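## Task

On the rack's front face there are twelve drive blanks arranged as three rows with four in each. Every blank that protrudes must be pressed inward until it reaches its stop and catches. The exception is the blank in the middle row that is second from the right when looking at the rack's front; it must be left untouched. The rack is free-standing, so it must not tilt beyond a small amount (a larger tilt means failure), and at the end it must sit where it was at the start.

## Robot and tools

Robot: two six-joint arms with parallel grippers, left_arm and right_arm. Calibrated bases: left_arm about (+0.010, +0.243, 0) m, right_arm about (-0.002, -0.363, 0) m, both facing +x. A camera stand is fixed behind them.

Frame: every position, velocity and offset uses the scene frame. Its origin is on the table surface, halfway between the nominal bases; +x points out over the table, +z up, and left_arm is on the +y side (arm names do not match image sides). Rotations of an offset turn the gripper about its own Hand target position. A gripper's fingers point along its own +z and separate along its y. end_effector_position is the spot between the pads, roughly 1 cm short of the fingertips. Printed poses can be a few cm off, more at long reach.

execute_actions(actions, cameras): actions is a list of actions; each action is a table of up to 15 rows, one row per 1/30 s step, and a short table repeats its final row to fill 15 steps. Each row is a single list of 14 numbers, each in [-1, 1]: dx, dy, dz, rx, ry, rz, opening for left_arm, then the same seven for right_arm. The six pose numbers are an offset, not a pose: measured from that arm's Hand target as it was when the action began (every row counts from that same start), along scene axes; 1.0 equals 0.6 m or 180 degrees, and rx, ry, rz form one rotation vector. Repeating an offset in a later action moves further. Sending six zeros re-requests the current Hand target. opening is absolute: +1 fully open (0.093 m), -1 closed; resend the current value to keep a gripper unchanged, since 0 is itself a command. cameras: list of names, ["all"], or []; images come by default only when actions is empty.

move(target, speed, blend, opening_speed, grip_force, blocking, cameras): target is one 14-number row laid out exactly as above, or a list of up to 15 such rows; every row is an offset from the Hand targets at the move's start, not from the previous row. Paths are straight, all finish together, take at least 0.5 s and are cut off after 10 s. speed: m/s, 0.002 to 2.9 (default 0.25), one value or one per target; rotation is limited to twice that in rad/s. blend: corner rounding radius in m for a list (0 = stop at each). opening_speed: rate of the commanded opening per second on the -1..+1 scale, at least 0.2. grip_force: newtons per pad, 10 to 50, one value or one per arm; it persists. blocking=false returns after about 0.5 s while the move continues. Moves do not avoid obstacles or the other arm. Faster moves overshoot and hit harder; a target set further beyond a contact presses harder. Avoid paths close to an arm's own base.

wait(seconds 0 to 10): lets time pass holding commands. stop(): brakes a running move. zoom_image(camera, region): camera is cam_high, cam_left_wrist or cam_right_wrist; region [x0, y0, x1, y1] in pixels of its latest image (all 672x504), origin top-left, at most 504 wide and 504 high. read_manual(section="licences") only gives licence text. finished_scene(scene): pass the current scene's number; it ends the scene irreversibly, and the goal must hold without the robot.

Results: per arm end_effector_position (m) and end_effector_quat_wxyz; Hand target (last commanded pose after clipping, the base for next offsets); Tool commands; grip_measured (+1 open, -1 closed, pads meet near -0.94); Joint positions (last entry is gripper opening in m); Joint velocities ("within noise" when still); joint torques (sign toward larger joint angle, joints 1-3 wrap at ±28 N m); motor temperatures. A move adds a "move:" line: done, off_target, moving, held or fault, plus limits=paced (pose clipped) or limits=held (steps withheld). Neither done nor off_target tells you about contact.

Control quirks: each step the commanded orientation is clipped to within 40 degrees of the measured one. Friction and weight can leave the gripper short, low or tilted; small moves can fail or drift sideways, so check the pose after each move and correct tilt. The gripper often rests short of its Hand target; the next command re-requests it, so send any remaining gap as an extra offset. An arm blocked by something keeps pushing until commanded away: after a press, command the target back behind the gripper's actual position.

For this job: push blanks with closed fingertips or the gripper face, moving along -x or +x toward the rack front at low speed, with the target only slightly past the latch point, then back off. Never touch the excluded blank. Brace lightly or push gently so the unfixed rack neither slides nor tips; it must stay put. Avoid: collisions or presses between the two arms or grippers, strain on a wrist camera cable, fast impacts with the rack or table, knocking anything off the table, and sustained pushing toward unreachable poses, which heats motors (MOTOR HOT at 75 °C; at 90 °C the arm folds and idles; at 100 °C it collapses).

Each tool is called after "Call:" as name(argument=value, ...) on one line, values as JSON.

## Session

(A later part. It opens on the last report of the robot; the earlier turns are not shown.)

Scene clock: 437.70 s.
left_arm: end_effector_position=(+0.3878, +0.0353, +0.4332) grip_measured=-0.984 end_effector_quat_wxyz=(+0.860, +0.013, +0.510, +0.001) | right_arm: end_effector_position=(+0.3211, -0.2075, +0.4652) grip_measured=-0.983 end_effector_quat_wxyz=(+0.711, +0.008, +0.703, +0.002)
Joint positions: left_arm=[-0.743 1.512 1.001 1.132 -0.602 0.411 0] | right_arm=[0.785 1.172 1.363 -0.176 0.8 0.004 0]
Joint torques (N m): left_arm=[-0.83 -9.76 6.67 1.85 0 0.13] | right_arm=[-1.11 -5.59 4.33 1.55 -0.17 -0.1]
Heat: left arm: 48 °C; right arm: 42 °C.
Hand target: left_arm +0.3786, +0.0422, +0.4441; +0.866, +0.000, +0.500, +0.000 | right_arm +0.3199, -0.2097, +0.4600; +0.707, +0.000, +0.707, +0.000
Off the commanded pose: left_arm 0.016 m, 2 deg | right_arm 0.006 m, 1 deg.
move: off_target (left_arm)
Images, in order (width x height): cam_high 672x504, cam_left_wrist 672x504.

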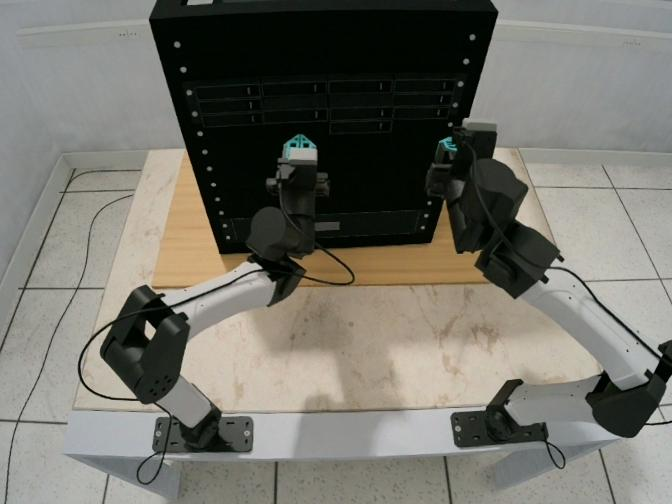

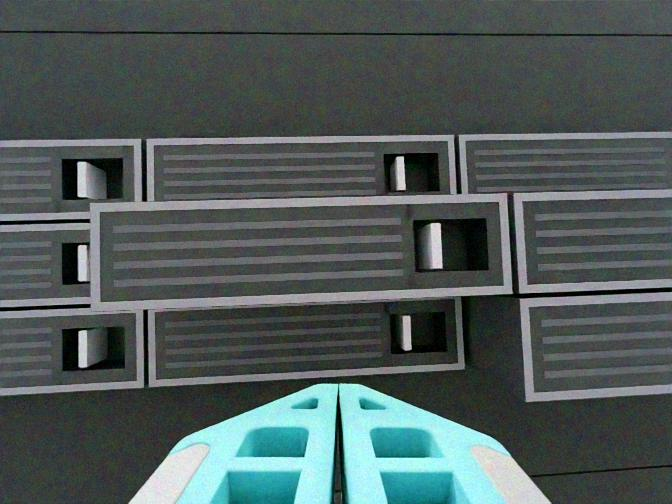

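Call:
move(target=[[-0.025, 0.0, -0.005, 0.0, 0, 0, -1, 0, 0, 0, 0, 0, 0, -1], [-0.02, 0.002, 0.068, 0.0, 0, 0, -1, 0, 0, 0, 0, 0, 0, -1]], speed=0.08, blend=[0.005, 0], cameras=["cam_left_wrist"])

Scene clock: 451.57 s.
left_arm: end_effector_position=(+0.3728, +0.0348, +0.4668) grip_measured=-0.984 end_effector_quat_wxyz=(+0.859, +0.016, +0.512, +0.002) | right_arm: end_effector_position=(+0.3211, -0.2075, +0.4652) grip_measured=-0.983 end_effector_quat_wxyz=(+0.711, +0.008, +0.703, +0.002)
Joint positions: left_arm=[-0.776 1.443 1.075 0.996 -0.626 0.435 0] | right_arm=[0.785 1.172 1.363 -0.176 0.8 0.004 0]
Joint torques (N m): left_arm=[-0.21 -8.64 9.4 1.61 0.09 0.08] | right_arm=[-1.11 -5.59 4.33 1.55 -0.17 -0.1]
Heat: left arm: 47 °C; right arm: 42 °C.
Hand target: left_arm +0.3665, +0.0433, +0.4849; +0.866, +0.000, +0.500, +0.000 | right_arm +0.3199, -0.2097, +0.4600; +0.707, +0.000, +0.707, +0.000
Off the commanded pose: left_arm 0.021 m, 2 deg | right_arm 0.006 m, 1 deg.
move: off_target (left_arm)
Images, in order (width x height): cam_left_wrist 672x504.

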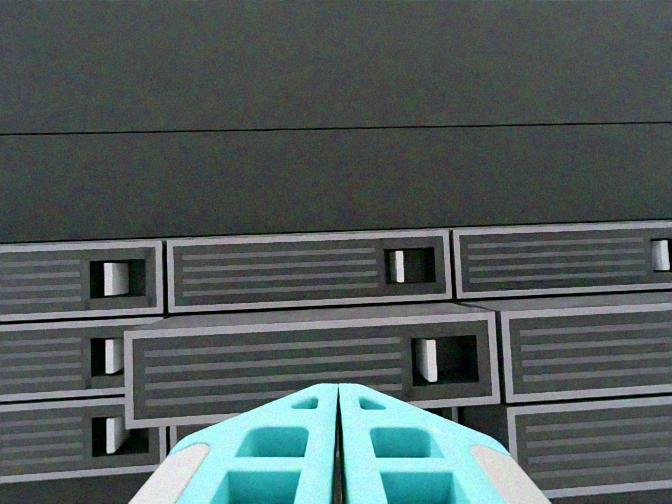

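Call:
move(target=[0.11, 0.0, 0.0, 0.0, 0, 0, -1, 0, 0, 0, 0, 0, 0, -1], speed=0.05, cameras=["cam_left_wrist", "cam_high"])

Scene clock: 456.73 s.
left_arm: end_effector_position=(+0.4263, +0.0456, +0.4779) grip_measured=-0.984 end_effector_quat_wxyz=(+0.863, -0.004, +0.505, +0.007) | right_arm: end_effector_position=(+0.3211, -0.2075, +0.4652) grip_measured=-0.983 end_effector_quat_wxyz=(+0.711, +0.008, +0.703, +0.002)
Joint positions: left_arm=[-0.655 1.587 1.249 0.954 -0.559 0.359 0] | right_arm=[0.785 1.172 1.363 -0.176 0.8 0.004 0]
Joint torques (N m): left_arm=[0.8 -6.3 10.44 1.5 0.48 -0.12] | right_arm=[-1.11 -5.59 4.33 1.54 -0.17 -0.1]
Heat: left arm: 47 °C; right arm: 42 °C.
Hand target: left_arm +0.4325, +0.0433, +0.4850; +0.866, +0.000, +0.500, +0.000 | right_arm +0.3199, -0.2097, +0.4600; +0.707, +0.000, +0.707, +0.000
Off the commanded pose: left_arm 0.010 m, 1 deg | right_arm 0.006 m, 1 deg.
move: done
Images, in order (width x height): cam_high 672x504, cam_left_wrist 672x504.

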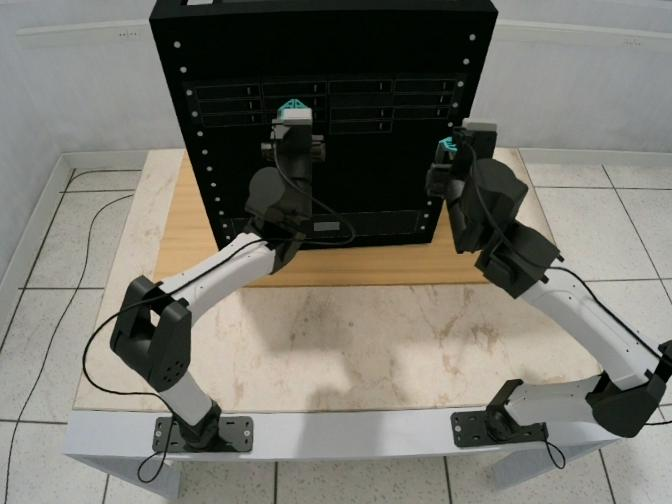

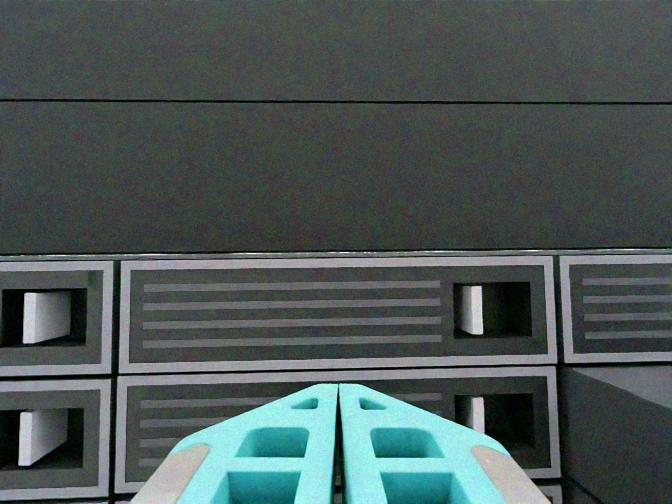

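Call:
move(target=[0.012, 0.0, 0.0, 0.0, 0, 0, -1, 0, 0, 0, 0, 0, 0, -1], speed=0.03, cameras=["cam_left_wrist"])

Scene clock: 461.20 s.
left_arm: end_effector_position=(+0.4268, +0.0454, +0.4778) grip_measured=-0.984 end_effector_quat_wxyz=(+0.864, -0.007, +0.504, +0.004) | right_arm: end_effector_position=(+0.3211, -0.2075, +0.4652) grip_measured=-0.983 end_effector_quat_wxyz=(+0.711, +0.008, +0.703, +0.002)
Joint positions: left_arm=[-0.655 1.591 1.25 0.961 -0.56 0.352 0] | right_arm=[0.785 1.172 1.363 -0.176 0.8 0.004 0]
Joint torques (N m): left_arm=[1.83 -4.9 11.92 1.4 0.6 -0.14] | right_arm=[-1.11 -5.57 4.31 1.55 -0.17 -0.1]
Heat: left arm: 48 °C; right arm: 42 °C.
Hand target: left_arm +0.4397, +0.0433, +0.4850; +0.866, +0.000, +0.500, +0.000 | right_arm +0.3199, -0.2097, +0.4600; +0.707, +0.000, +0.707, +0.000
Off the commanded pose: left_arm 0.015 m, 1 deg | right_arm 0.006 m, 1 deg.
move: off_target (left_arm)
Images, in order (width x height): cam_left_wrist 672x504.

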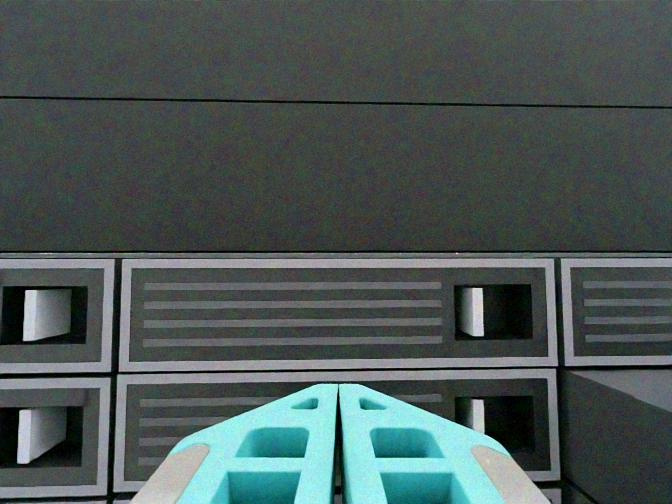

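Call:
move(target=[[-0.15, 0.0, -0.01, 0.0, 0, 0, -1, 0, 0, 0, 0, 0, 0, -1], [-0.22, 0.2, 0.0, 0.0, 0.08, 0, -1, 0.0668, 0.236, -0.0467, 0, -0.1667, 0, -1]], speed=0.12, blend=[0.02, 0], cameras=["cam_high", "cam_left_wrist", "cam_right_wrist"])

Scene clock: 479.47 s.
left_arm: end_effector_position=(+0.3121, +0.1606, +0.4714) grip_measured=-0.984 end_effector_quat_wxyz=(+0.788, +0.006, +0.616, +0.011) | right_arm: end_effector_position=(+0.3604, -0.0768, +0.4280) grip_measured=-0.983 end_effector_quat_wxyz=(+0.861, +0.004, +0.508, -0.007)
Joint positions: left_arm=[-0.555 0.897 1.023 0.157 -0.524 0.168 0] | right_arm=[0.923 1.747 1.193 1.31 0.788 -0.591 0]
Joint torques (N m): left_arm=[0.4 -2 9.39 2.18 0.25 -0.13] | right_arm=[0.53 -7.56 7.56 1.12 -0.5 -0.13]
Heat: left arm: 48 °C; right arm: 42 °C.
Hand target: left_arm +0.3077, +0.1633, +0.4851; +0.797, +0.000, +0.604, +0.000 | right_arm +0.3600, -0.0683, +0.4320; +0.866, +0.000, +0.500, +0.000
Off the commanded pose: left_arm 0.015 m, 2 deg | right_arm 0.010 m, 1 deg.
move: off_target (left_arm)

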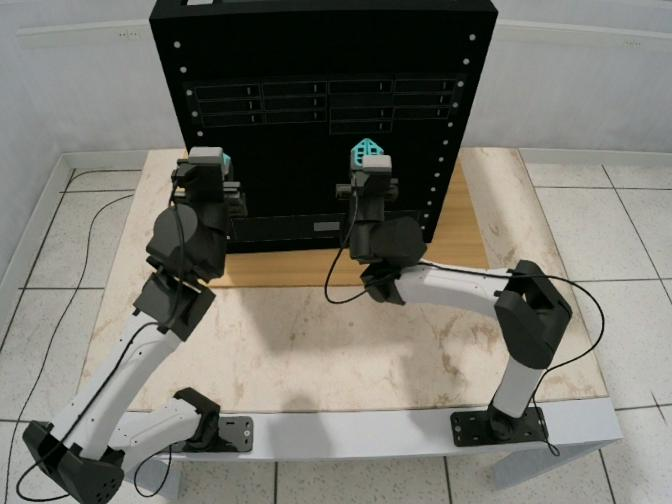

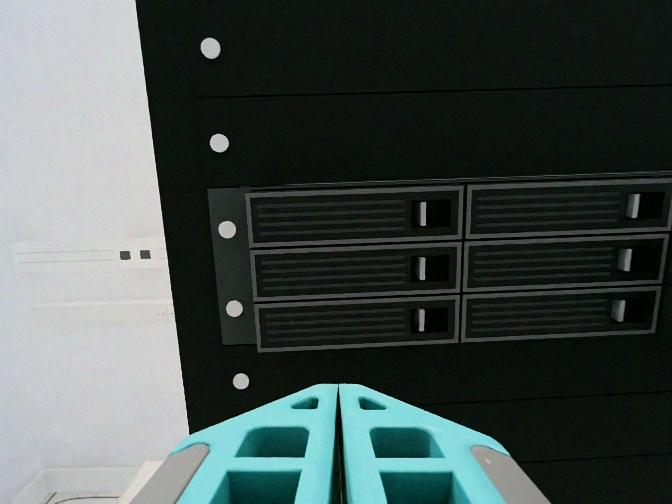

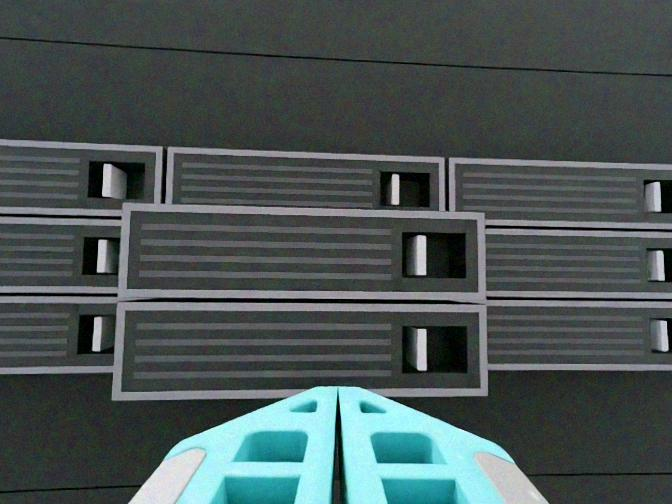

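Call:
move(target=[0, 0, 0, 0.0, 0, 0, -1, 0.0133, 0.0063, 0.0188, 0, 0, 0, -1], speed=0.06, cameras=["cam_right_wrist"])

Scene clock: 491.83 s.
left_arm: end_effector_position=(+0.3121, +0.1605, +0.4712) grip_measured=-0.984 end_effector_quat_wxyz=(+0.788, +0.006, +0.616, +0.011) | right_arm: end_effector_position=(+0.3630, -0.0716, +0.4427) grip_measured=-0.983 end_effector_quat_wxyz=(+0.865, +0.006, +0.502, -0.002)
Joint positions: left_arm=[-0.555 0.897 1.023 0.156 -0.523 0.168 0] | right_arm=[0.923 1.76 1.258 1.275 0.78 -0.591 0]
Joint torques (N m): left_arm=[0.4 -2.02 9.37 2.15 0.24 -0.12] | right_arm=[-0.64 -7.65 7.68 0.9 -0.49 0]
Motor temperatures (°C): left_arm=[28 38 50 35 26 26 27] | right_arm=[25 37 41 41 25 23 28]
Heat: left arm: 50 °C; right arm: 41 °C.
Hand target: left_arm +0.3077, +0.1633, +0.4850; +0.797, +0.000, +0.604, +0.000 | right_arm +0.3680, -0.0645, +0.4434; +0.866, +0.000, +0.500, +0.000
Off the commanded pose: left_arm 0.015 m, 2 deg | right_arm 0.009 m, 1 deg.
move: off_target (left_arm)
Images, in order (width x height): cam_right_wrist 672x504.

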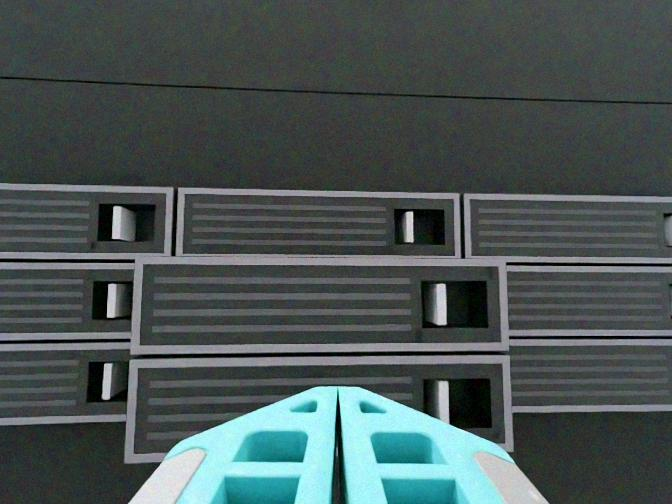

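Call:
move(target=[0, 0, 0, 0.0, 0, 0, -1, 0.0133, 0.0, 0.0, 0, 0, 0, -1], speed=0.06, cameras=["cam_right_wrist"])

Scene clock: 503.00 s.
left_arm: end_effector_position=(+0.3121, +0.1605, +0.4712) grip_measured=-0.984 end_effector_quat_wxyz=(+0.788, +0.006, +0.616, +0.011) | right_arm: end_effector_position=(+0.3695, -0.0699, +0.4429) grip_measured=-0.983 end_effector_quat_wxyz=(+0.865, +0.004, +0.502, -0.003)
Joint positions: left_arm=[-0.555 0.897 1.023 0.156 -0.523 0.168 0] | right_arm=[0.91 1.775 1.279 1.259 0.768 -0.581 0]
Joint torques (N m): left_arm=[0.39 -2.02 9.39 2.15 0.24 -0.11] | right_arm=[-1.11 -7.82 7.69 0.9 -0.49 0.07]
Heat: left arm: 51 °C; right arm: 43 °C.
Hand target: left_arm +0.3077, +0.1633, +0.4850; +0.797, +0.000, +0.604, +0.000 | right_arm +0.3760, -0.0645, +0.4433; +0.866, +0.000, +0.500, +0.000
Off the commanded pose: left_arm 0.015 m, 2 deg | right_arm 0.008 m, 1 deg.
move: off_target (left_arm)
Images, in order (width x height): cam_right_wrist 672x504.

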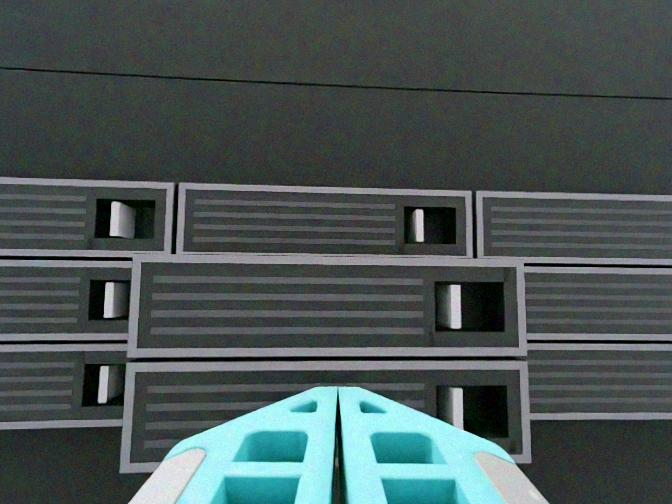

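Call:
move(target=[0, 0, 0, 0.0, 0, 0, -1, 0.0133, 0.005, -0.0067, 0, 0, 0, -1], speed=0.06, cameras=["cam_right_wrist"])

Scene clock: 507.43 s.
left_arm: end_effector_position=(+0.3121, +0.1605, +0.4712) grip_measured=-0.984 end_effector_quat_wxyz=(+0.788, +0.006, +0.616, +0.011) | right_arm: end_effector_position=(+0.3775, -0.0665, +0.4389) grip_measured=-0.983 end_effector_quat_wxyz=(+0.865, +0.003, +0.502, -0.003)
Joint positions: left_arm=[-0.555 0.897 1.023 0.156 -0.523 0.168 0] | right_arm=[0.899 1.804 1.301 1.257 0.759 -0.57 0]
Joint torques (N m): left_arm=[0.42 -2.02 9.39 2.15 0.24 -0.12] | right_arm=[-1.13 -8.16 7.64 0.93 -0.49 0.08]
Heat: left arm: 52 °C; right arm: 43 °C.
Hand target: left_arm +0.3077, +0.1633, +0.4850; +0.797, +0.000, +0.604, +0.000 | right_arm +0.3840, -0.0615, +0.4393; +0.866, +0.000, +0.500, +0.000
Off the commanded pose: left_arm 0.015 m, 2 deg | right_arm 0.008 m, 1 deg.
move: off_target (left_arm)
Images, in order (width x height): cam_right_wrist 672x504.

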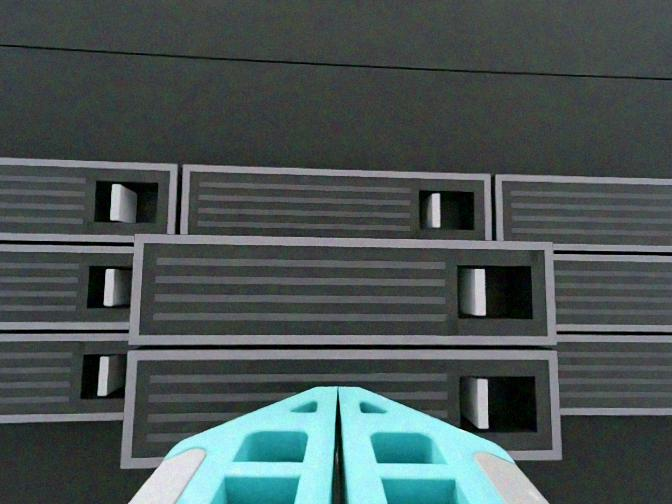

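Call:
move(target=[0, 0, 0, 0.0, 0, 0, -1, 0.03, 0.0, 0.0, 0, 0, 0, -1], speed=0.05, cameras=["cam_right_wrist"])

Scene clock: 512.10 s.
left_arm: end_effector_position=(+0.3121, +0.1605, +0.4712) grip_measured=-0.984 end_effector_quat_wxyz=(+0.788, +0.006, +0.616, +0.011) | right_arm: end_effector_position=(+0.3944, -0.0669, +0.4404) grip_measured=-0.983 end_effector_quat_wxyz=(+0.866, +0.005, +0.500, -0.002)
Joint positions: left_arm=[-0.555 0.897 1.023 0.156 -0.523 0.168 0] | right_arm=[0.864 1.839 1.353 1.224 0.734 -0.538 0]
Joint torques (N m): left_arm=[0.4 -2 9.39 2.15 0.24 -0.12] | right_arm=[-1.21 -8.36 7.76 0.93 -0.47 0.08]
Heat: left arm: 52 °C; right arm: 43 °C.
Hand target: left_arm +0.3077, +0.1633, +0.4850; +0.797, +0.000, +0.604, +0.000 | right_arm +0.4020, -0.0614, +0.4392; +0.866, +0.000, +0.500, +0.000
Off the commanded pose: left_arm 0.015 m, 2 deg | right_arm 0.009 m, 1 deg.
move: off_target (left_arm)
Images, in order (width x height): cam_right_wrist 672x504.

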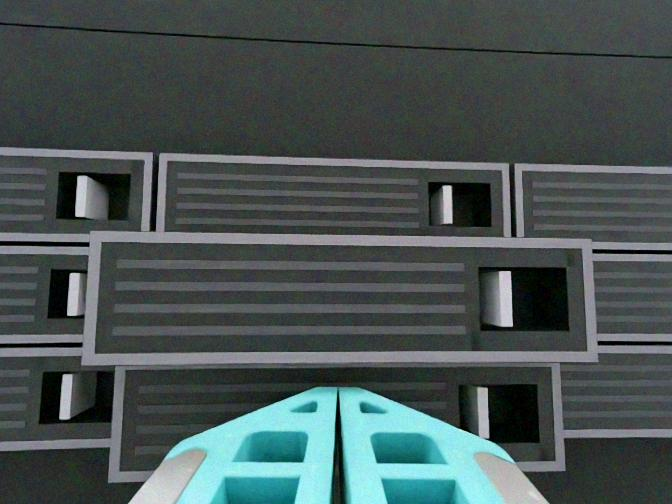

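Call:
move(target=[0, 0, 0, 0.0, 0, 0, -1, 0.03, 0.0, -0.003, 0, 0, 0, -1], speed=0.05, cameras=["cam_right_wrist", "cam_high"])

Scene clock: 516.03 s.
left_arm: end_effector_position=(+0.3121, +0.1605, +0.4712) grip_measured=-0.984 end_effector_quat_wxyz=(+0.788, +0.006, +0.616, +0.011) | right_arm: end_effector_position=(+0.4089, -0.0660, +0.4405) grip_measured=-0.983 end_effector_quat_wxyz=(+0.868, +0.007, +0.497, +0.002)
Joint positions: left_arm=[-0.555 0.897 1.023 0.156 -0.523 0.168 0] | right_arm=[0.837 1.877 1.4 1.206 0.71 -0.51 0]
Joint torques (N m): left_arm=[0.4 -2.02 9.4 2.15 0.24 -0.12] | right_arm=[-1.8 -8.46 8.01 0.85 -0.47 0.08]
Heat: left arm: 52 °C; right arm: 43 °C.
Hand target: left_arm +0.3077, +0.1633, +0.4850; +0.797, +0.000, +0.604, +0.000 | right_arm +0.4200, -0.0614, +0.4373; +0.866, +0.000, +0.500, +0.000
Off the commanded pose: left_arm 0.015 m, 2 deg | right_arm 0.012 m, 1 deg.
move: off_target (left_arm, right_arm)
Images, in order (width x height): cam_high 672x504, cam_right_wrist 672x504.

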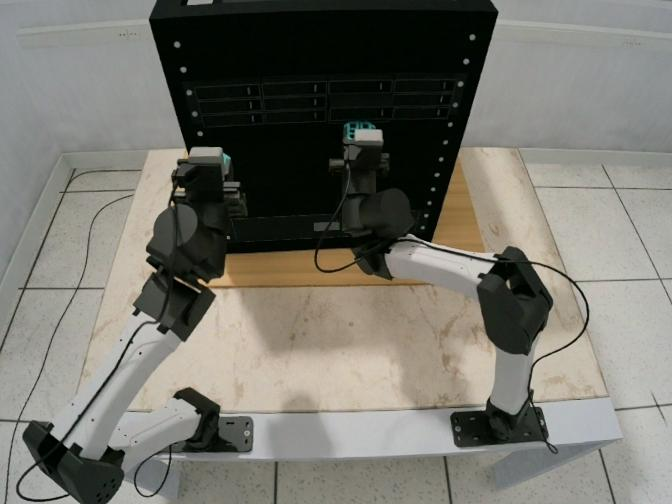

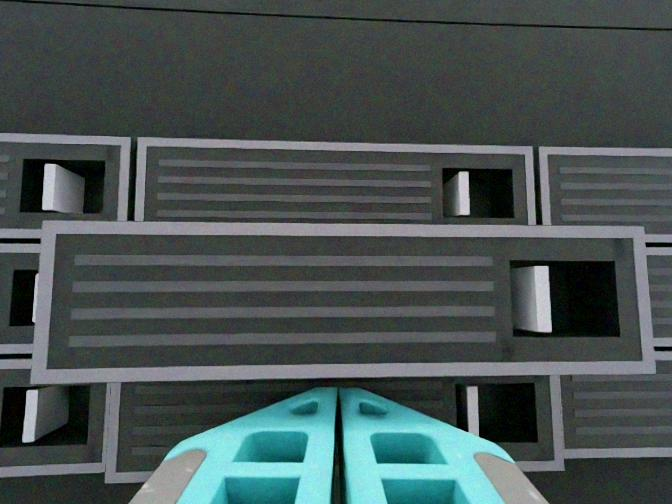

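Call:
move(target=[0, 0, 0, 0.0, 0, 0, -1, 0.01, 0.0, 0.0, 0, 0, 0, -1], speed=0.03, cameras=["cam_right_wrist"])

Scene clock: 524.60 s.
left_arm: end_effector_position=(+0.3121, +0.1605, +0.4712) grip_measured=-0.984 end_effector_quat_wxyz=(+0.788, +0.006, +0.616, +0.011) | right_arm: end_effector_position=(+0.4156, -0.0661, +0.4409) grip_measured=-0.983 end_effector_quat_wxyz=(+0.868, +0.007, +0.497, +0.001)
Joint positions: left_arm=[-0.555 0.897 1.023 0.156 -0.523 0.168 0] | right_arm=[0.824 1.891 1.422 1.191 0.7 -0.501 0]
Joint torques (N m): left_arm=[0.39 -2 9.39 2.15 0.24 -0.12] | right_arm=[-1.63 -8.69 7.9 0.88 -0.45 0.06]
Heat: left arm: 52 °C; right arm: 45 °C.
Hand target: left_arm +0.3077, +0.1633, +0.4850; +0.797, +0.000, +0.604, +0.000 | right_arm +0.4260, -0.0616, +0.4374; +0.866, +0.000, +0.500, -0.001
Off the commanded pose: left_arm 0.015 m, 2 deg | right_arm 0.012 m, 1 deg.
move: off_target (left_arm, right_arm)
Images, in order (width x height): cam_right_wrist 672x504.

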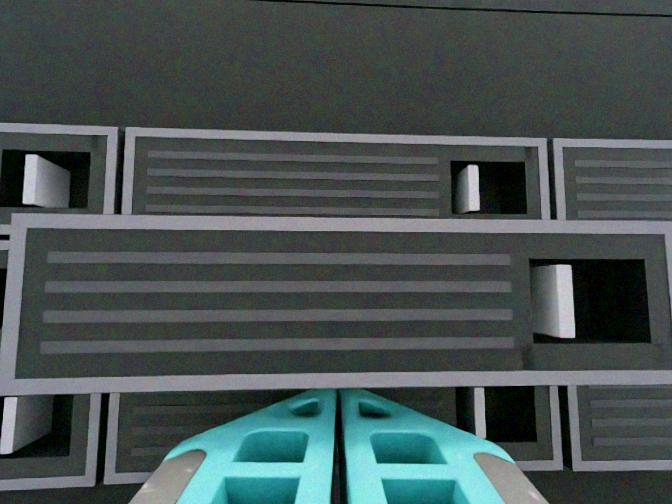

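Call:
move(target=[0, 0, 0, 0.0, 0, 0, -1, 0.01, 0.0, 0.0, 0, 0, 0, -1], speed=0.03, cameras=["cam_right_wrist"])

Scene clock: 528.83 s.
left_arm: end_effector_position=(+0.3121, +0.1605, +0.4712) grip_measured=-0.984 end_effector_quat_wxyz=(+0.788, +0.006, +0.616, +0.011) | right_arm: end_effector_position=(+0.4161, -0.0657, +0.4411) grip_measured=-0.983 end_effector_quat_wxyz=(+0.868, +0.010, +0.496, +0.005)
Joint positions: left_arm=[-0.555 0.897 1.023 0.156 -0.523 0.168 0] | right_arm=[0.824 1.896 1.427 1.196 0.699 -0.493 0]
Joint torques (N m): left_arm=[0.4 -2.02 9.4 2.15 0.24 -0.12] | right_arm=[-2.66 -8.08 8.72 0.74 -0.53 0.09]
Heat: left arm: 52 °C; right arm: 45 °C.
Hand target: left_arm +0.3077, +0.1633, +0.4850; +0.797, +0.000, +0.604, +0.000 | right_arm +0.4320, -0.0615, +0.4374; +0.866, +0.000, +0.500, +0.000
Off the commanded pose: left_arm 0.015 m, 2 deg | right_arm 0.017 m, 1 deg.
move: off_target (left_arm, right_arm)
Images, in order (width x height): cam_right_wrist 672x504.

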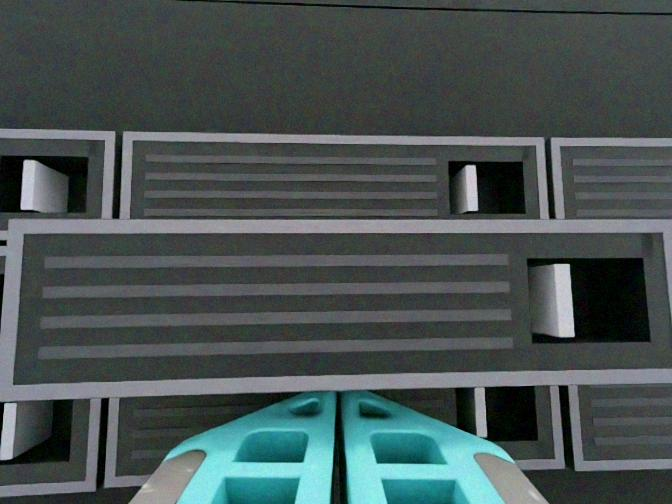

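Call:
move(target=[0, 0, 0, 0.0, 0, 0, -1, -0.15, 0.0, -0.01, 0, 0, 0, -1], speed=0.08, cameras=["cam_right_wrist", "cam_high"])

Scene clock: 533.83 s.
left_arm: end_effector_position=(+0.3121, +0.1605, +0.4712) grip_measured=-0.984 end_effector_quat_wxyz=(+0.788, +0.006, +0.616, +0.011) | right_arm: end_effector_position=(+0.3500, -0.0513, +0.4228) grip_measured=-0.983 end_effector_quat_wxyz=(+0.864, -0.013, +0.503, -0.002)
Joint positions: left_arm=[-0.555 0.897 1.023 0.156 -0.523 0.168 0] | right_arm=[0.975 1.8 1.223 1.356 0.791 -0.641 0]
Joint torques (N m): left_arm=[0.4 -2.02 9.4 2.15 0.24 -0.12] | right_arm=[0.32 -13.9 4.12 1.09 -0.15 -0.13]
Motor temperatures (°C): left_arm=[28 36 52 35 26 26 27] | right_arm=[25 39 46 40 26 23 28]
Heat: left arm: 52 °C; right arm: 46 °C.
Hand target: left_arm +0.3077, +0.1633, +0.4850; +0.797, +0.000, +0.604, +0.000 | right_arm +0.3420, -0.0615, +0.4316; +0.866, +0.000, +0.500, +0.000
Off the commanded pose: left_arm 0.015 m, 2 deg | right_arm 0.016 m, 2 deg.
move: off_target (left_arm, right_arm)
Images, in order (width x height): cam_high 672x504, cam_right_wrist 672x504.

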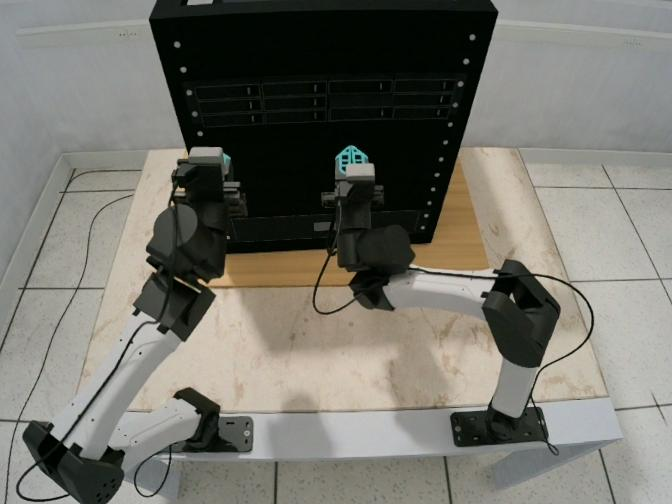

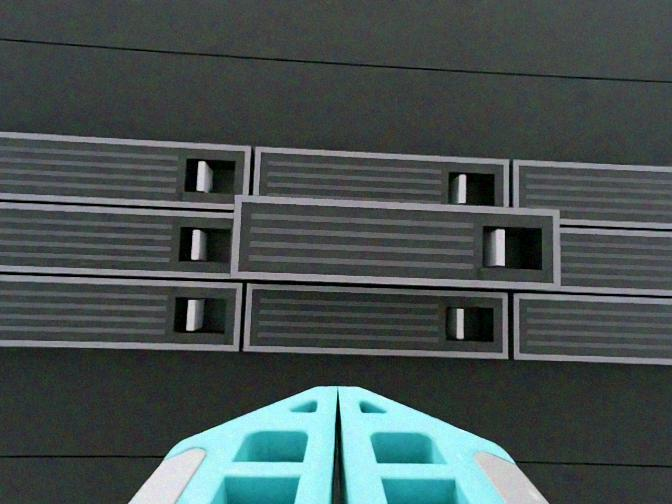

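Call:
move(target=[0, 0, 0, 0.0, 0, 0, -1, 0.02, 0.0, 0.164, 0, 0.2778, 0, -1], speed=0.15, cameras=["cam_right_wrist", "cam_high"])

Scene clock: 575.63 s.
left_arm: end_effector_position=(+0.3121, +0.1605, +0.4712) grip_measured=-0.984 end_effector_quat_wxyz=(+0.788, +0.006, +0.616, +0.011) | right_arm: end_effector_position=(+0.3488, -0.0662, +0.5354) grip_measured=-0.983 end_effector_quat_wxyz=(+0.667, -0.013, +0.744, +0.035)
Joint positions: left_arm=[-0.555 0.897 1.023 0.156 -0.523 0.168 0] | right_arm=[0.991 2.042 2.846 -0.984 0.919 0.178 0]
Joint torques (N m): left_arm=[0.39 -2.02 9.4 2.15 0.24 -0.11] | right_arm=[-1.11 -7.99 5.19 1.48 -0.07 -0.13]
Motor temperatures (°C): left_arm=[28 35 53 36 26 26 27] | right_arm=[25 46 42 39 25 23 28]
Heat: left arm: 53 °C; right arm: 46 °C.
Hand target: left_arm +0.3077, +0.1633, +0.4850; +0.797, +0.000, +0.604, +0.000 | right_arm +0.3540, -0.0615, +0.5299; +0.574, +0.000, +0.819, +0.000
Off the commanded pose: left_arm 0.015 m, 2 deg | right_arm 0.009 m, 14 deg.
elbow stopped short (right arm): the move would have taken joint 3 (elbow) straighter than the controller allows.
move: off_target (left_arm, right_arm)
Images, in order (width x height): cam_high 672x504, cam_right_wrist 672x504.

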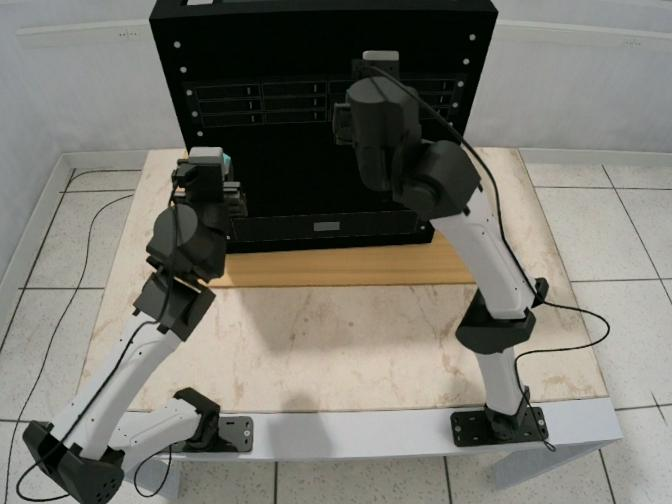

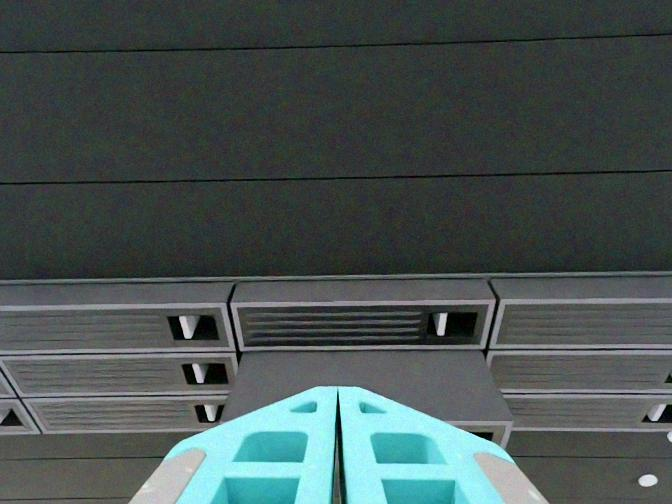

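Call:
move(target=[0, 0, 0, 0.0, 0, 0, -1, -0.0067, -0.004, -0.0167, 0.0194, -0.1098, 0.1101, -1], speed=0.15, cameras=["cam_right_wrist", "cam_high"])

Scene clock: 607.47 s.
left_arm: end_effector_position=(+0.3121, +0.1605, +0.4712) grip_measured=-0.984 end_effector_quat_wxyz=(+0.788, +0.006, +0.616, +0.011) | right_arm: end_effector_position=(+0.3548, -0.0556, +0.5109) grip_measured=-0.983 end_effector_quat_wxyz=(+0.689, -0.123, +0.704, +0.116)
Joint positions: left_arm=[-0.555 0.897 1.023 0.156 -0.523 0.168 0] | right_arm=[0.896 1.631 1.978 -0.373 0.562 0.007 0]
Joint torques (N m): left_arm=[0.4 -2 9.39 2.15 0.24 -0.12] | right_arm=[-1.11 -11.69 4.19 1.87 -0.17 -0.13]
Heat: left arm: 53 °C; right arm: 44 °C.
Hand target: left_arm +0.3077, +0.1633, +0.4850; +0.797, +0.000, +0.604, +0.000 | right_arm +0.3500, -0.0638, +0.5198; +0.696, -0.123, +0.696, +0.123
Off the commanded pose: left_arm 0.015 m, 2 deg | right_arm 0.013 m, 1 deg.
move: off_target (left_arm, right_arm)
Images, in order (width x height): cam_high 672x504, cam_right_wrist 672x504.

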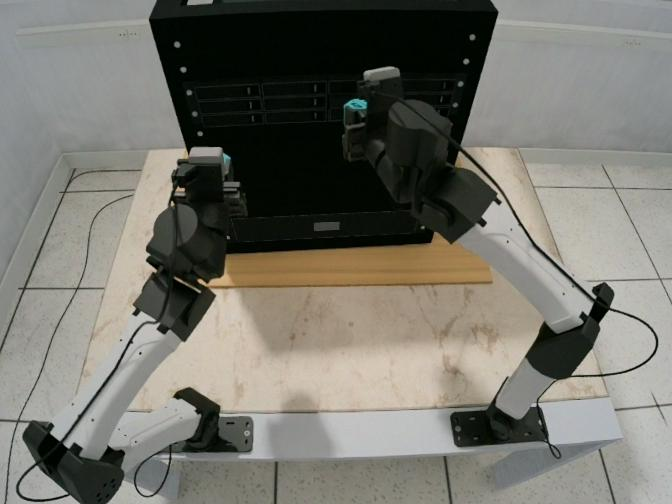

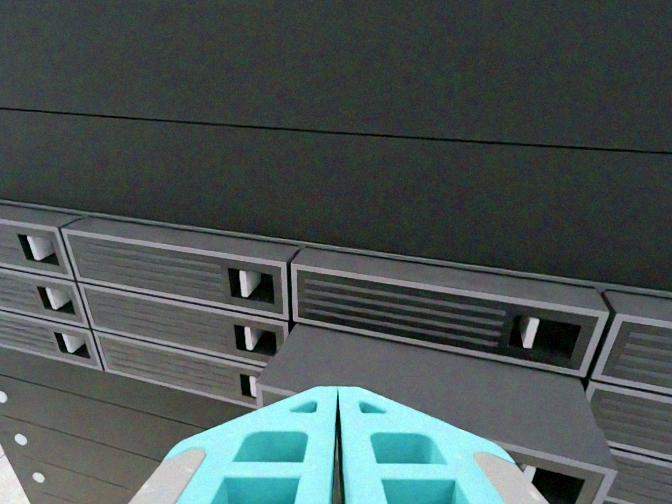

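Call:
move(target=[0, 0, 0, 0.0, 0, 0, -1, 0.05, -0.003, 0.0062, 0, 0, 0, -1], speed=0.08, cameras=["cam_right_wrist"])

Scene clock: 613.87 s.
left_arm: end_effector_position=(+0.3121, +0.1605, +0.4712) grip_measured=-0.984 end_effector_quat_wxyz=(+0.788, +0.006, +0.616, +0.011) | right_arm: end_effector_position=(+0.3764, -0.0691, +0.5223) grip_measured=-0.983 end_effector_quat_wxyz=(+0.697, -0.117, +0.697, +0.121)
Joint positions: left_arm=[-0.555 0.897 1.023 0.156 -0.523 0.168 0] | right_arm=[0.818 1.662 2.036 -0.372 0.486 0.005 0]
Joint torques (N m): left_arm=[0.39 -2.02 9.39 2.15 0.24 -0.12] | right_arm=[-0.88 -6.71 7.57 1.69 -0.16 -0.12]
Heat: left arm: 53 °C; right arm: 44 °C.
Hand target: left_arm +0.3077, +0.1633, +0.4850; +0.797, +0.000, +0.604, +0.000 | right_arm +0.3799, -0.0656, +0.5236; +0.696, -0.123, +0.696, +0.123
Off the commanded pose: left_arm 0.015 m, 2 deg | right_arm 0.005 m, 1 deg.
move: off_target (left_arm)
Images, in order (width x height): cam_right_wrist 672x504.

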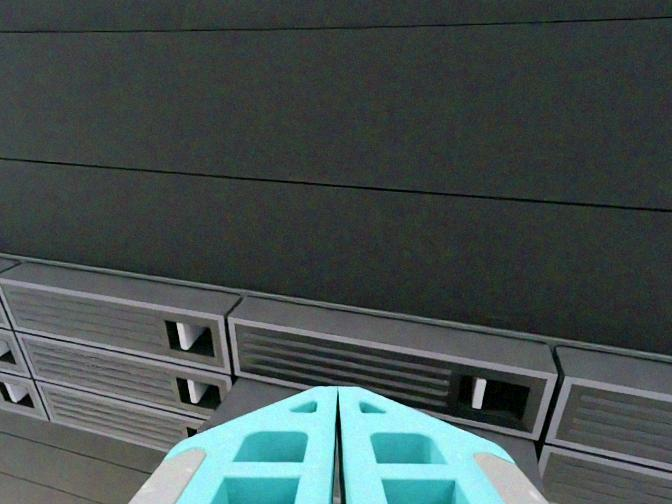

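Call:
move(target=[0, 0, 0, 0.0, 0, 0, -1, 0.025, 0.003, -0.013, 0, 0, 0, -1], speed=0.08, cameras=["cam_right_wrist"])

Scene clock: 618.37 s.
left_arm: end_effector_position=(+0.3121, +0.1605, +0.4712) grip_measured=-0.984 end_effector_quat_wxyz=(+0.788, +0.006, +0.616, +0.011) | right_arm: end_effector_position=(+0.3901, -0.0669, +0.5125) grip_measured=-0.983 end_effector_quat_wxyz=(+0.693, -0.121, +0.701, +0.119)
Joint positions: left_arm=[-0.555 0.897 1.023 0.156 -0.523 0.168 0] | right_arm=[0.792 1.688 2.036 -0.362 0.458 0.005 0]
Joint torques (N m): left_arm=[0.4 -2.02 9.39 2.15 0.24 -0.12] | right_arm=[-1.11 -7.2 7.16 1.91 -0.15 -0.12]
Heat: left arm: 53 °C; right arm: 43 °C.
Hand target: left_arm +0.3077, +0.1633, +0.4850; +0.797, +0.000, +0.604, +0.000 | right_arm +0.3949, -0.0639, +0.5158; +0.696, -0.123, +0.696, +0.123
Off the commanded pose: left_arm 0.015 m, 2 deg | right_arm 0.007 m, 1 deg.
move: off_target (left_arm)
Images, in order (width x height): cam_right_wrist 672x504.

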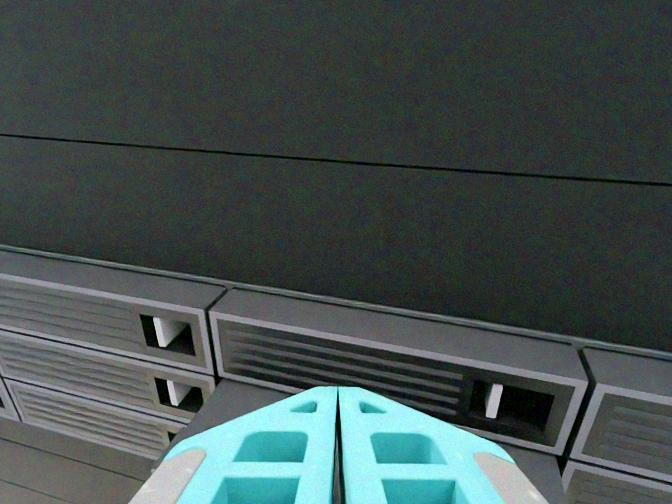

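Call:
move(target=[0, 0, 0, 0.0, 0, 0, -1, 0.035, 0.0, 0.002, 0, 0, 0, -1], speed=0.06, cameras=["cam_right_wrist"])

Scene clock: 622.33 s.
left_arm: end_effector_position=(+0.3121, +0.1605, +0.4712) grip_measured=-0.984 end_effector_quat_wxyz=(+0.788, +0.006, +0.616, +0.011) | right_arm: end_effector_position=(+0.4110, -0.0667, +0.5176) grip_measured=-0.983 end_effector_quat_wxyz=(+0.698, -0.117, +0.696, +0.122)
Joint positions: left_arm=[-0.555 0.897 1.023 0.156 -0.523 0.168 0] | right_arm=[0.749 1.755 2.12 -0.36 0.416 0.005 0]
Joint torques (N m): left_arm=[0.39 -2.02 9.39 2.15 0.24 -0.12] | right_arm=[-1.11 -7.58 7.5 1.72 -0.15 -0.12]
Heat: left arm: 53 °C; right arm: 43 °C.
Hand target: left_arm +0.3077, +0.1633, +0.4850; +0.797, +0.000, +0.604, +0.000 | right_arm +0.4160, -0.0638, +0.5169; +0.696, -0.123, +0.696, +0.123
Off the commanded pose: left_arm 0.015 m, 2 deg | right_arm 0.006 m, 1 deg.
move: off_target (left_arm)
Images, in order (width x height): cam_right_wrist 672x504.

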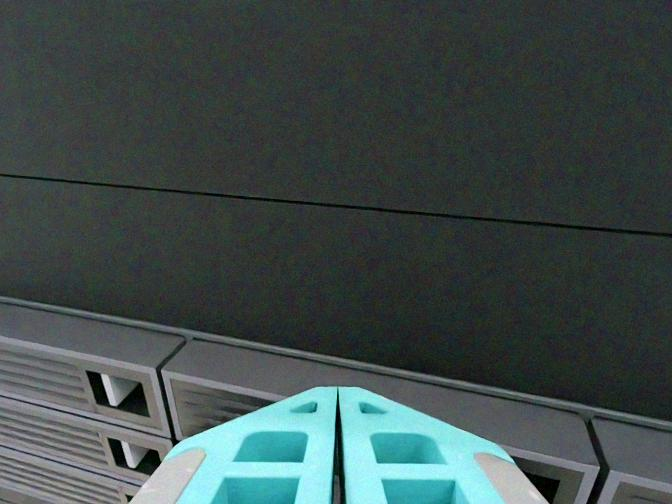

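Call:
move(target=[0, 0, 0, 0.0, 0, 0, -1, 0.02, 0.0, -0.005, 0, 0, 0, -1], speed=0.04, cameras=["cam_right_wrist", "cam_high"])

Scene clock: 627.10 s.
left_arm: end_effector_position=(+0.3121, +0.1605, +0.4712) grip_measured=-0.984 end_effector_quat_wxyz=(+0.788, +0.006, +0.616, +0.011) | right_arm: end_effector_position=(+0.4166, -0.0664, +0.5174) grip_measured=-0.983 end_effector_quat_wxyz=(+0.697, -0.120, +0.696, +0.125)
Joint positions: left_arm=[-0.555 0.897 1.023 0.156 -0.523 0.168 0] | right_arm=[0.736 1.773 2.144 -0.368 0.395 0.005 0]
Joint torques (N m): left_arm=[0.4 -2 9.39 2.15 0.24 -0.12] | right_arm=[-2.03 -6.61 7.36 1.85 -0.18 -0.12]
Heat: left arm: 53 °C; right arm: 42 °C.
Hand target: left_arm +0.3077, +0.1633, +0.4850; +0.797, +0.000, +0.604, +0.000 | right_arm +0.4280, -0.0639, +0.5138; +0.696, -0.123, +0.697, +0.123
Off the commanded pose: left_arm 0.015 m, 2 deg | right_arm 0.012 m, 0 deg.
move: off_target (left_arm, right_arm)
Images, in order (width x height): cam_high 672x504, cam_right_wrist 672x504.

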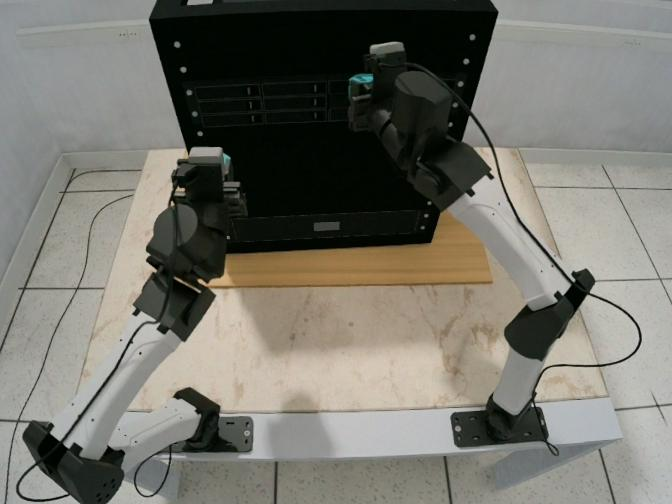

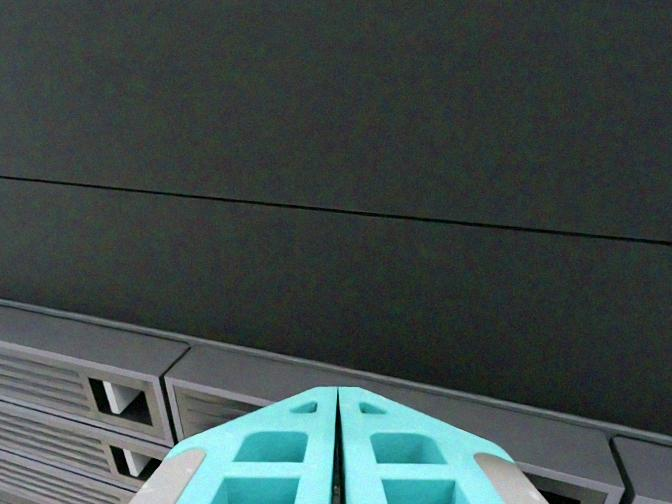

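Call:
move(target=[[0.1288, -0.0255, 0.0, 0.0, -0.08, 0, -1, -0.15, -0.03, 0.01, 0, 0, 0, -1], [0.2097, -0.0255, 0.0, 0.0, -0.08, 0, -1, -0.15, -0.03, 0.01, 0, 0, 0, -1]], speed=[0.15, 0.06], blend=[0.01, 0], cameras=["cam_left_wrist", "cam_right_wrist"])

Scene clock: 649.80 s.
left_arm: end_effector_position=(+0.4215, +0.1483, +0.4713) grip_measured=-0.984 end_effector_quat_wxyz=(+0.858, -0.002, +0.513, +0.008) | right_arm: end_effector_position=(+0.3430, -0.0773, +0.5205) grip_measured=-0.983 end_effector_quat_wxyz=(+0.697, -0.124, +0.695, +0.128)
Joint positions: left_arm=[-0.368 1.361 1.053 0.83 -0.318 0.183 0] | right_arm=[0.873 1.54 1.899 -0.355 0.522 0.004 0]
Joint torques (N m): left_arm=[1.59 -1.35 12.85 2.02 0.45 -0.15] | right_arm=[0.44 -9.55 4.14 1.71 0.19 -0.1]
Motor temperatures (°C): left_arm=[28 34 53 37 26 26 27] | right_arm=[25 41 43 42 25 23 28]
Heat: left arm: 53 °C; right arm: 43 °C.
Hand target: left_arm +0.4335, +0.1480, +0.4849; +0.866, +0.000, +0.500, +0.000 | right_arm +0.3380, -0.0819, +0.5200; +0.696, -0.123, +0.696, +0.123
Off the commanded pose: left_arm 0.018 m, 2 deg | right_arm 0.007 m, 1 deg.
move: off_target (left_arm)
Images, in order (width x height): cam_left_wrist 672x504, cam_right_wrist 672x504.

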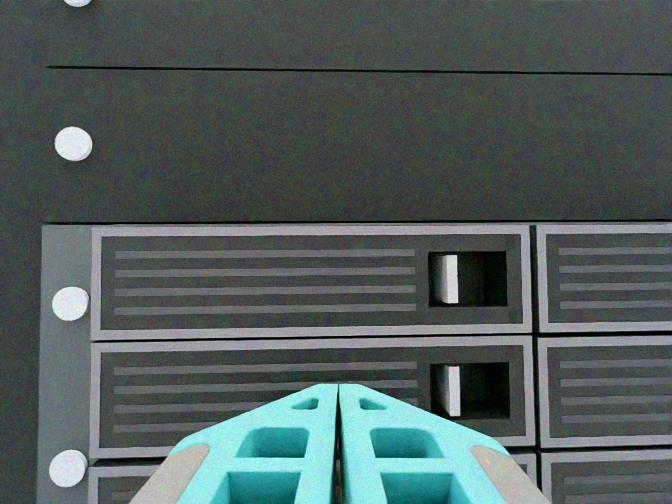

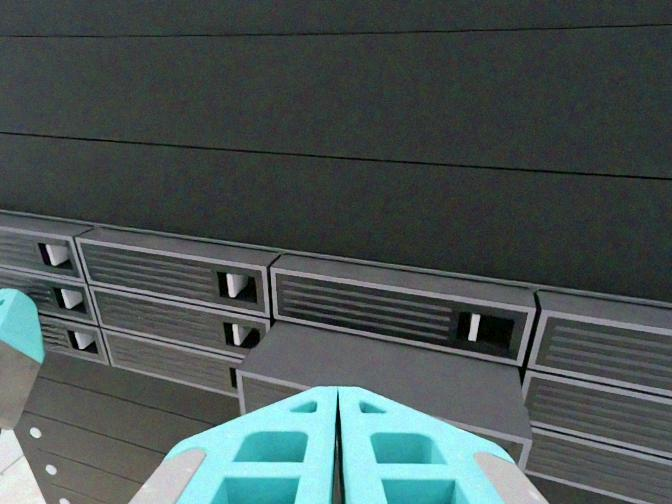

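Call:
move(target=[-0.15, 0.0, 0.0, 0.0, 0.0, 0, -1, 0, 0, 0, 0, 0, 0, -1], speed=0.15, cameras=["cam_left_wrist", "cam_high"])

Scene clock: 678.53 s.
left_arm: end_effector_position=(+0.3451, +0.1479, +0.4859) grip_measured=-0.984 end_effector_quat_wxyz=(+0.867, +0.001, +0.498, -0.005) | right_arm: end_effector_position=(+0.3430, -0.0773, +0.5205) grip_measured=-0.983 end_effector_quat_wxyz=(+0.697, -0.124, +0.695, +0.128)
Joint positions: left_arm=[-0.476 1.09 0.902 0.763 -0.385 0.236 0] | right_arm=[0.873 1.54 1.899 -0.355 0.522 0.004 0]
Joint torques (N m): left_arm=[-0.98 -3.82 6.99 1.74 -0.05 0.14] | right_arm=[0.43 -9.55 4.15 1.71 0.19 -0.1]
Heat: left arm: 54 °C; right arm: 42 °C.
Hand target: left_arm +0.3436, +0.1481, +0.4848; +0.866, +0.000, +0.500, +0.000 | right_arm +0.3380, -0.0819, +0.5200; +0.696, -0.123, +0.696, +0.123
Off the commanded pose: left_arm 0.002 m, 1 deg | right_arm 0.007 m, 1 deg.
move: done
Images, in order (width x height): cam_high 672x504, cam_left_wrist 672x504.

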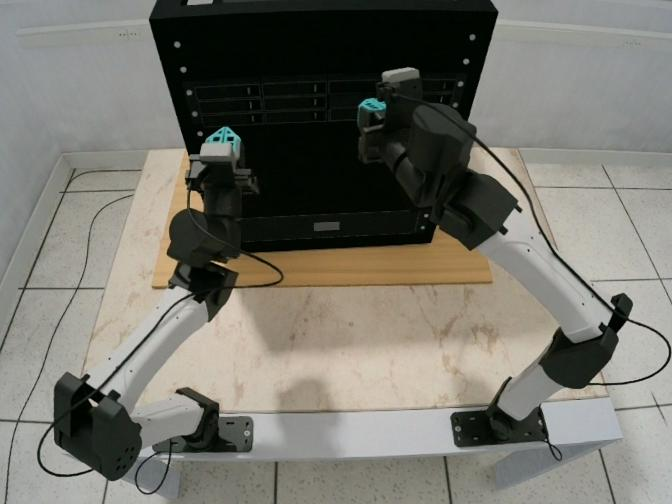

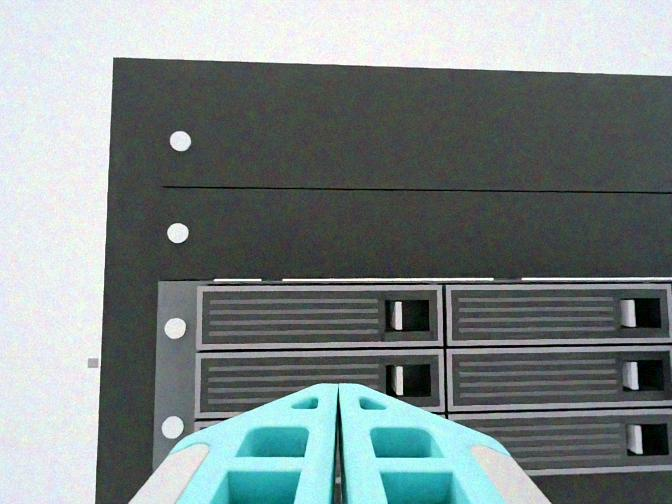

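Call:
finished_scene(scene=1)

The scene is finished: the task was done.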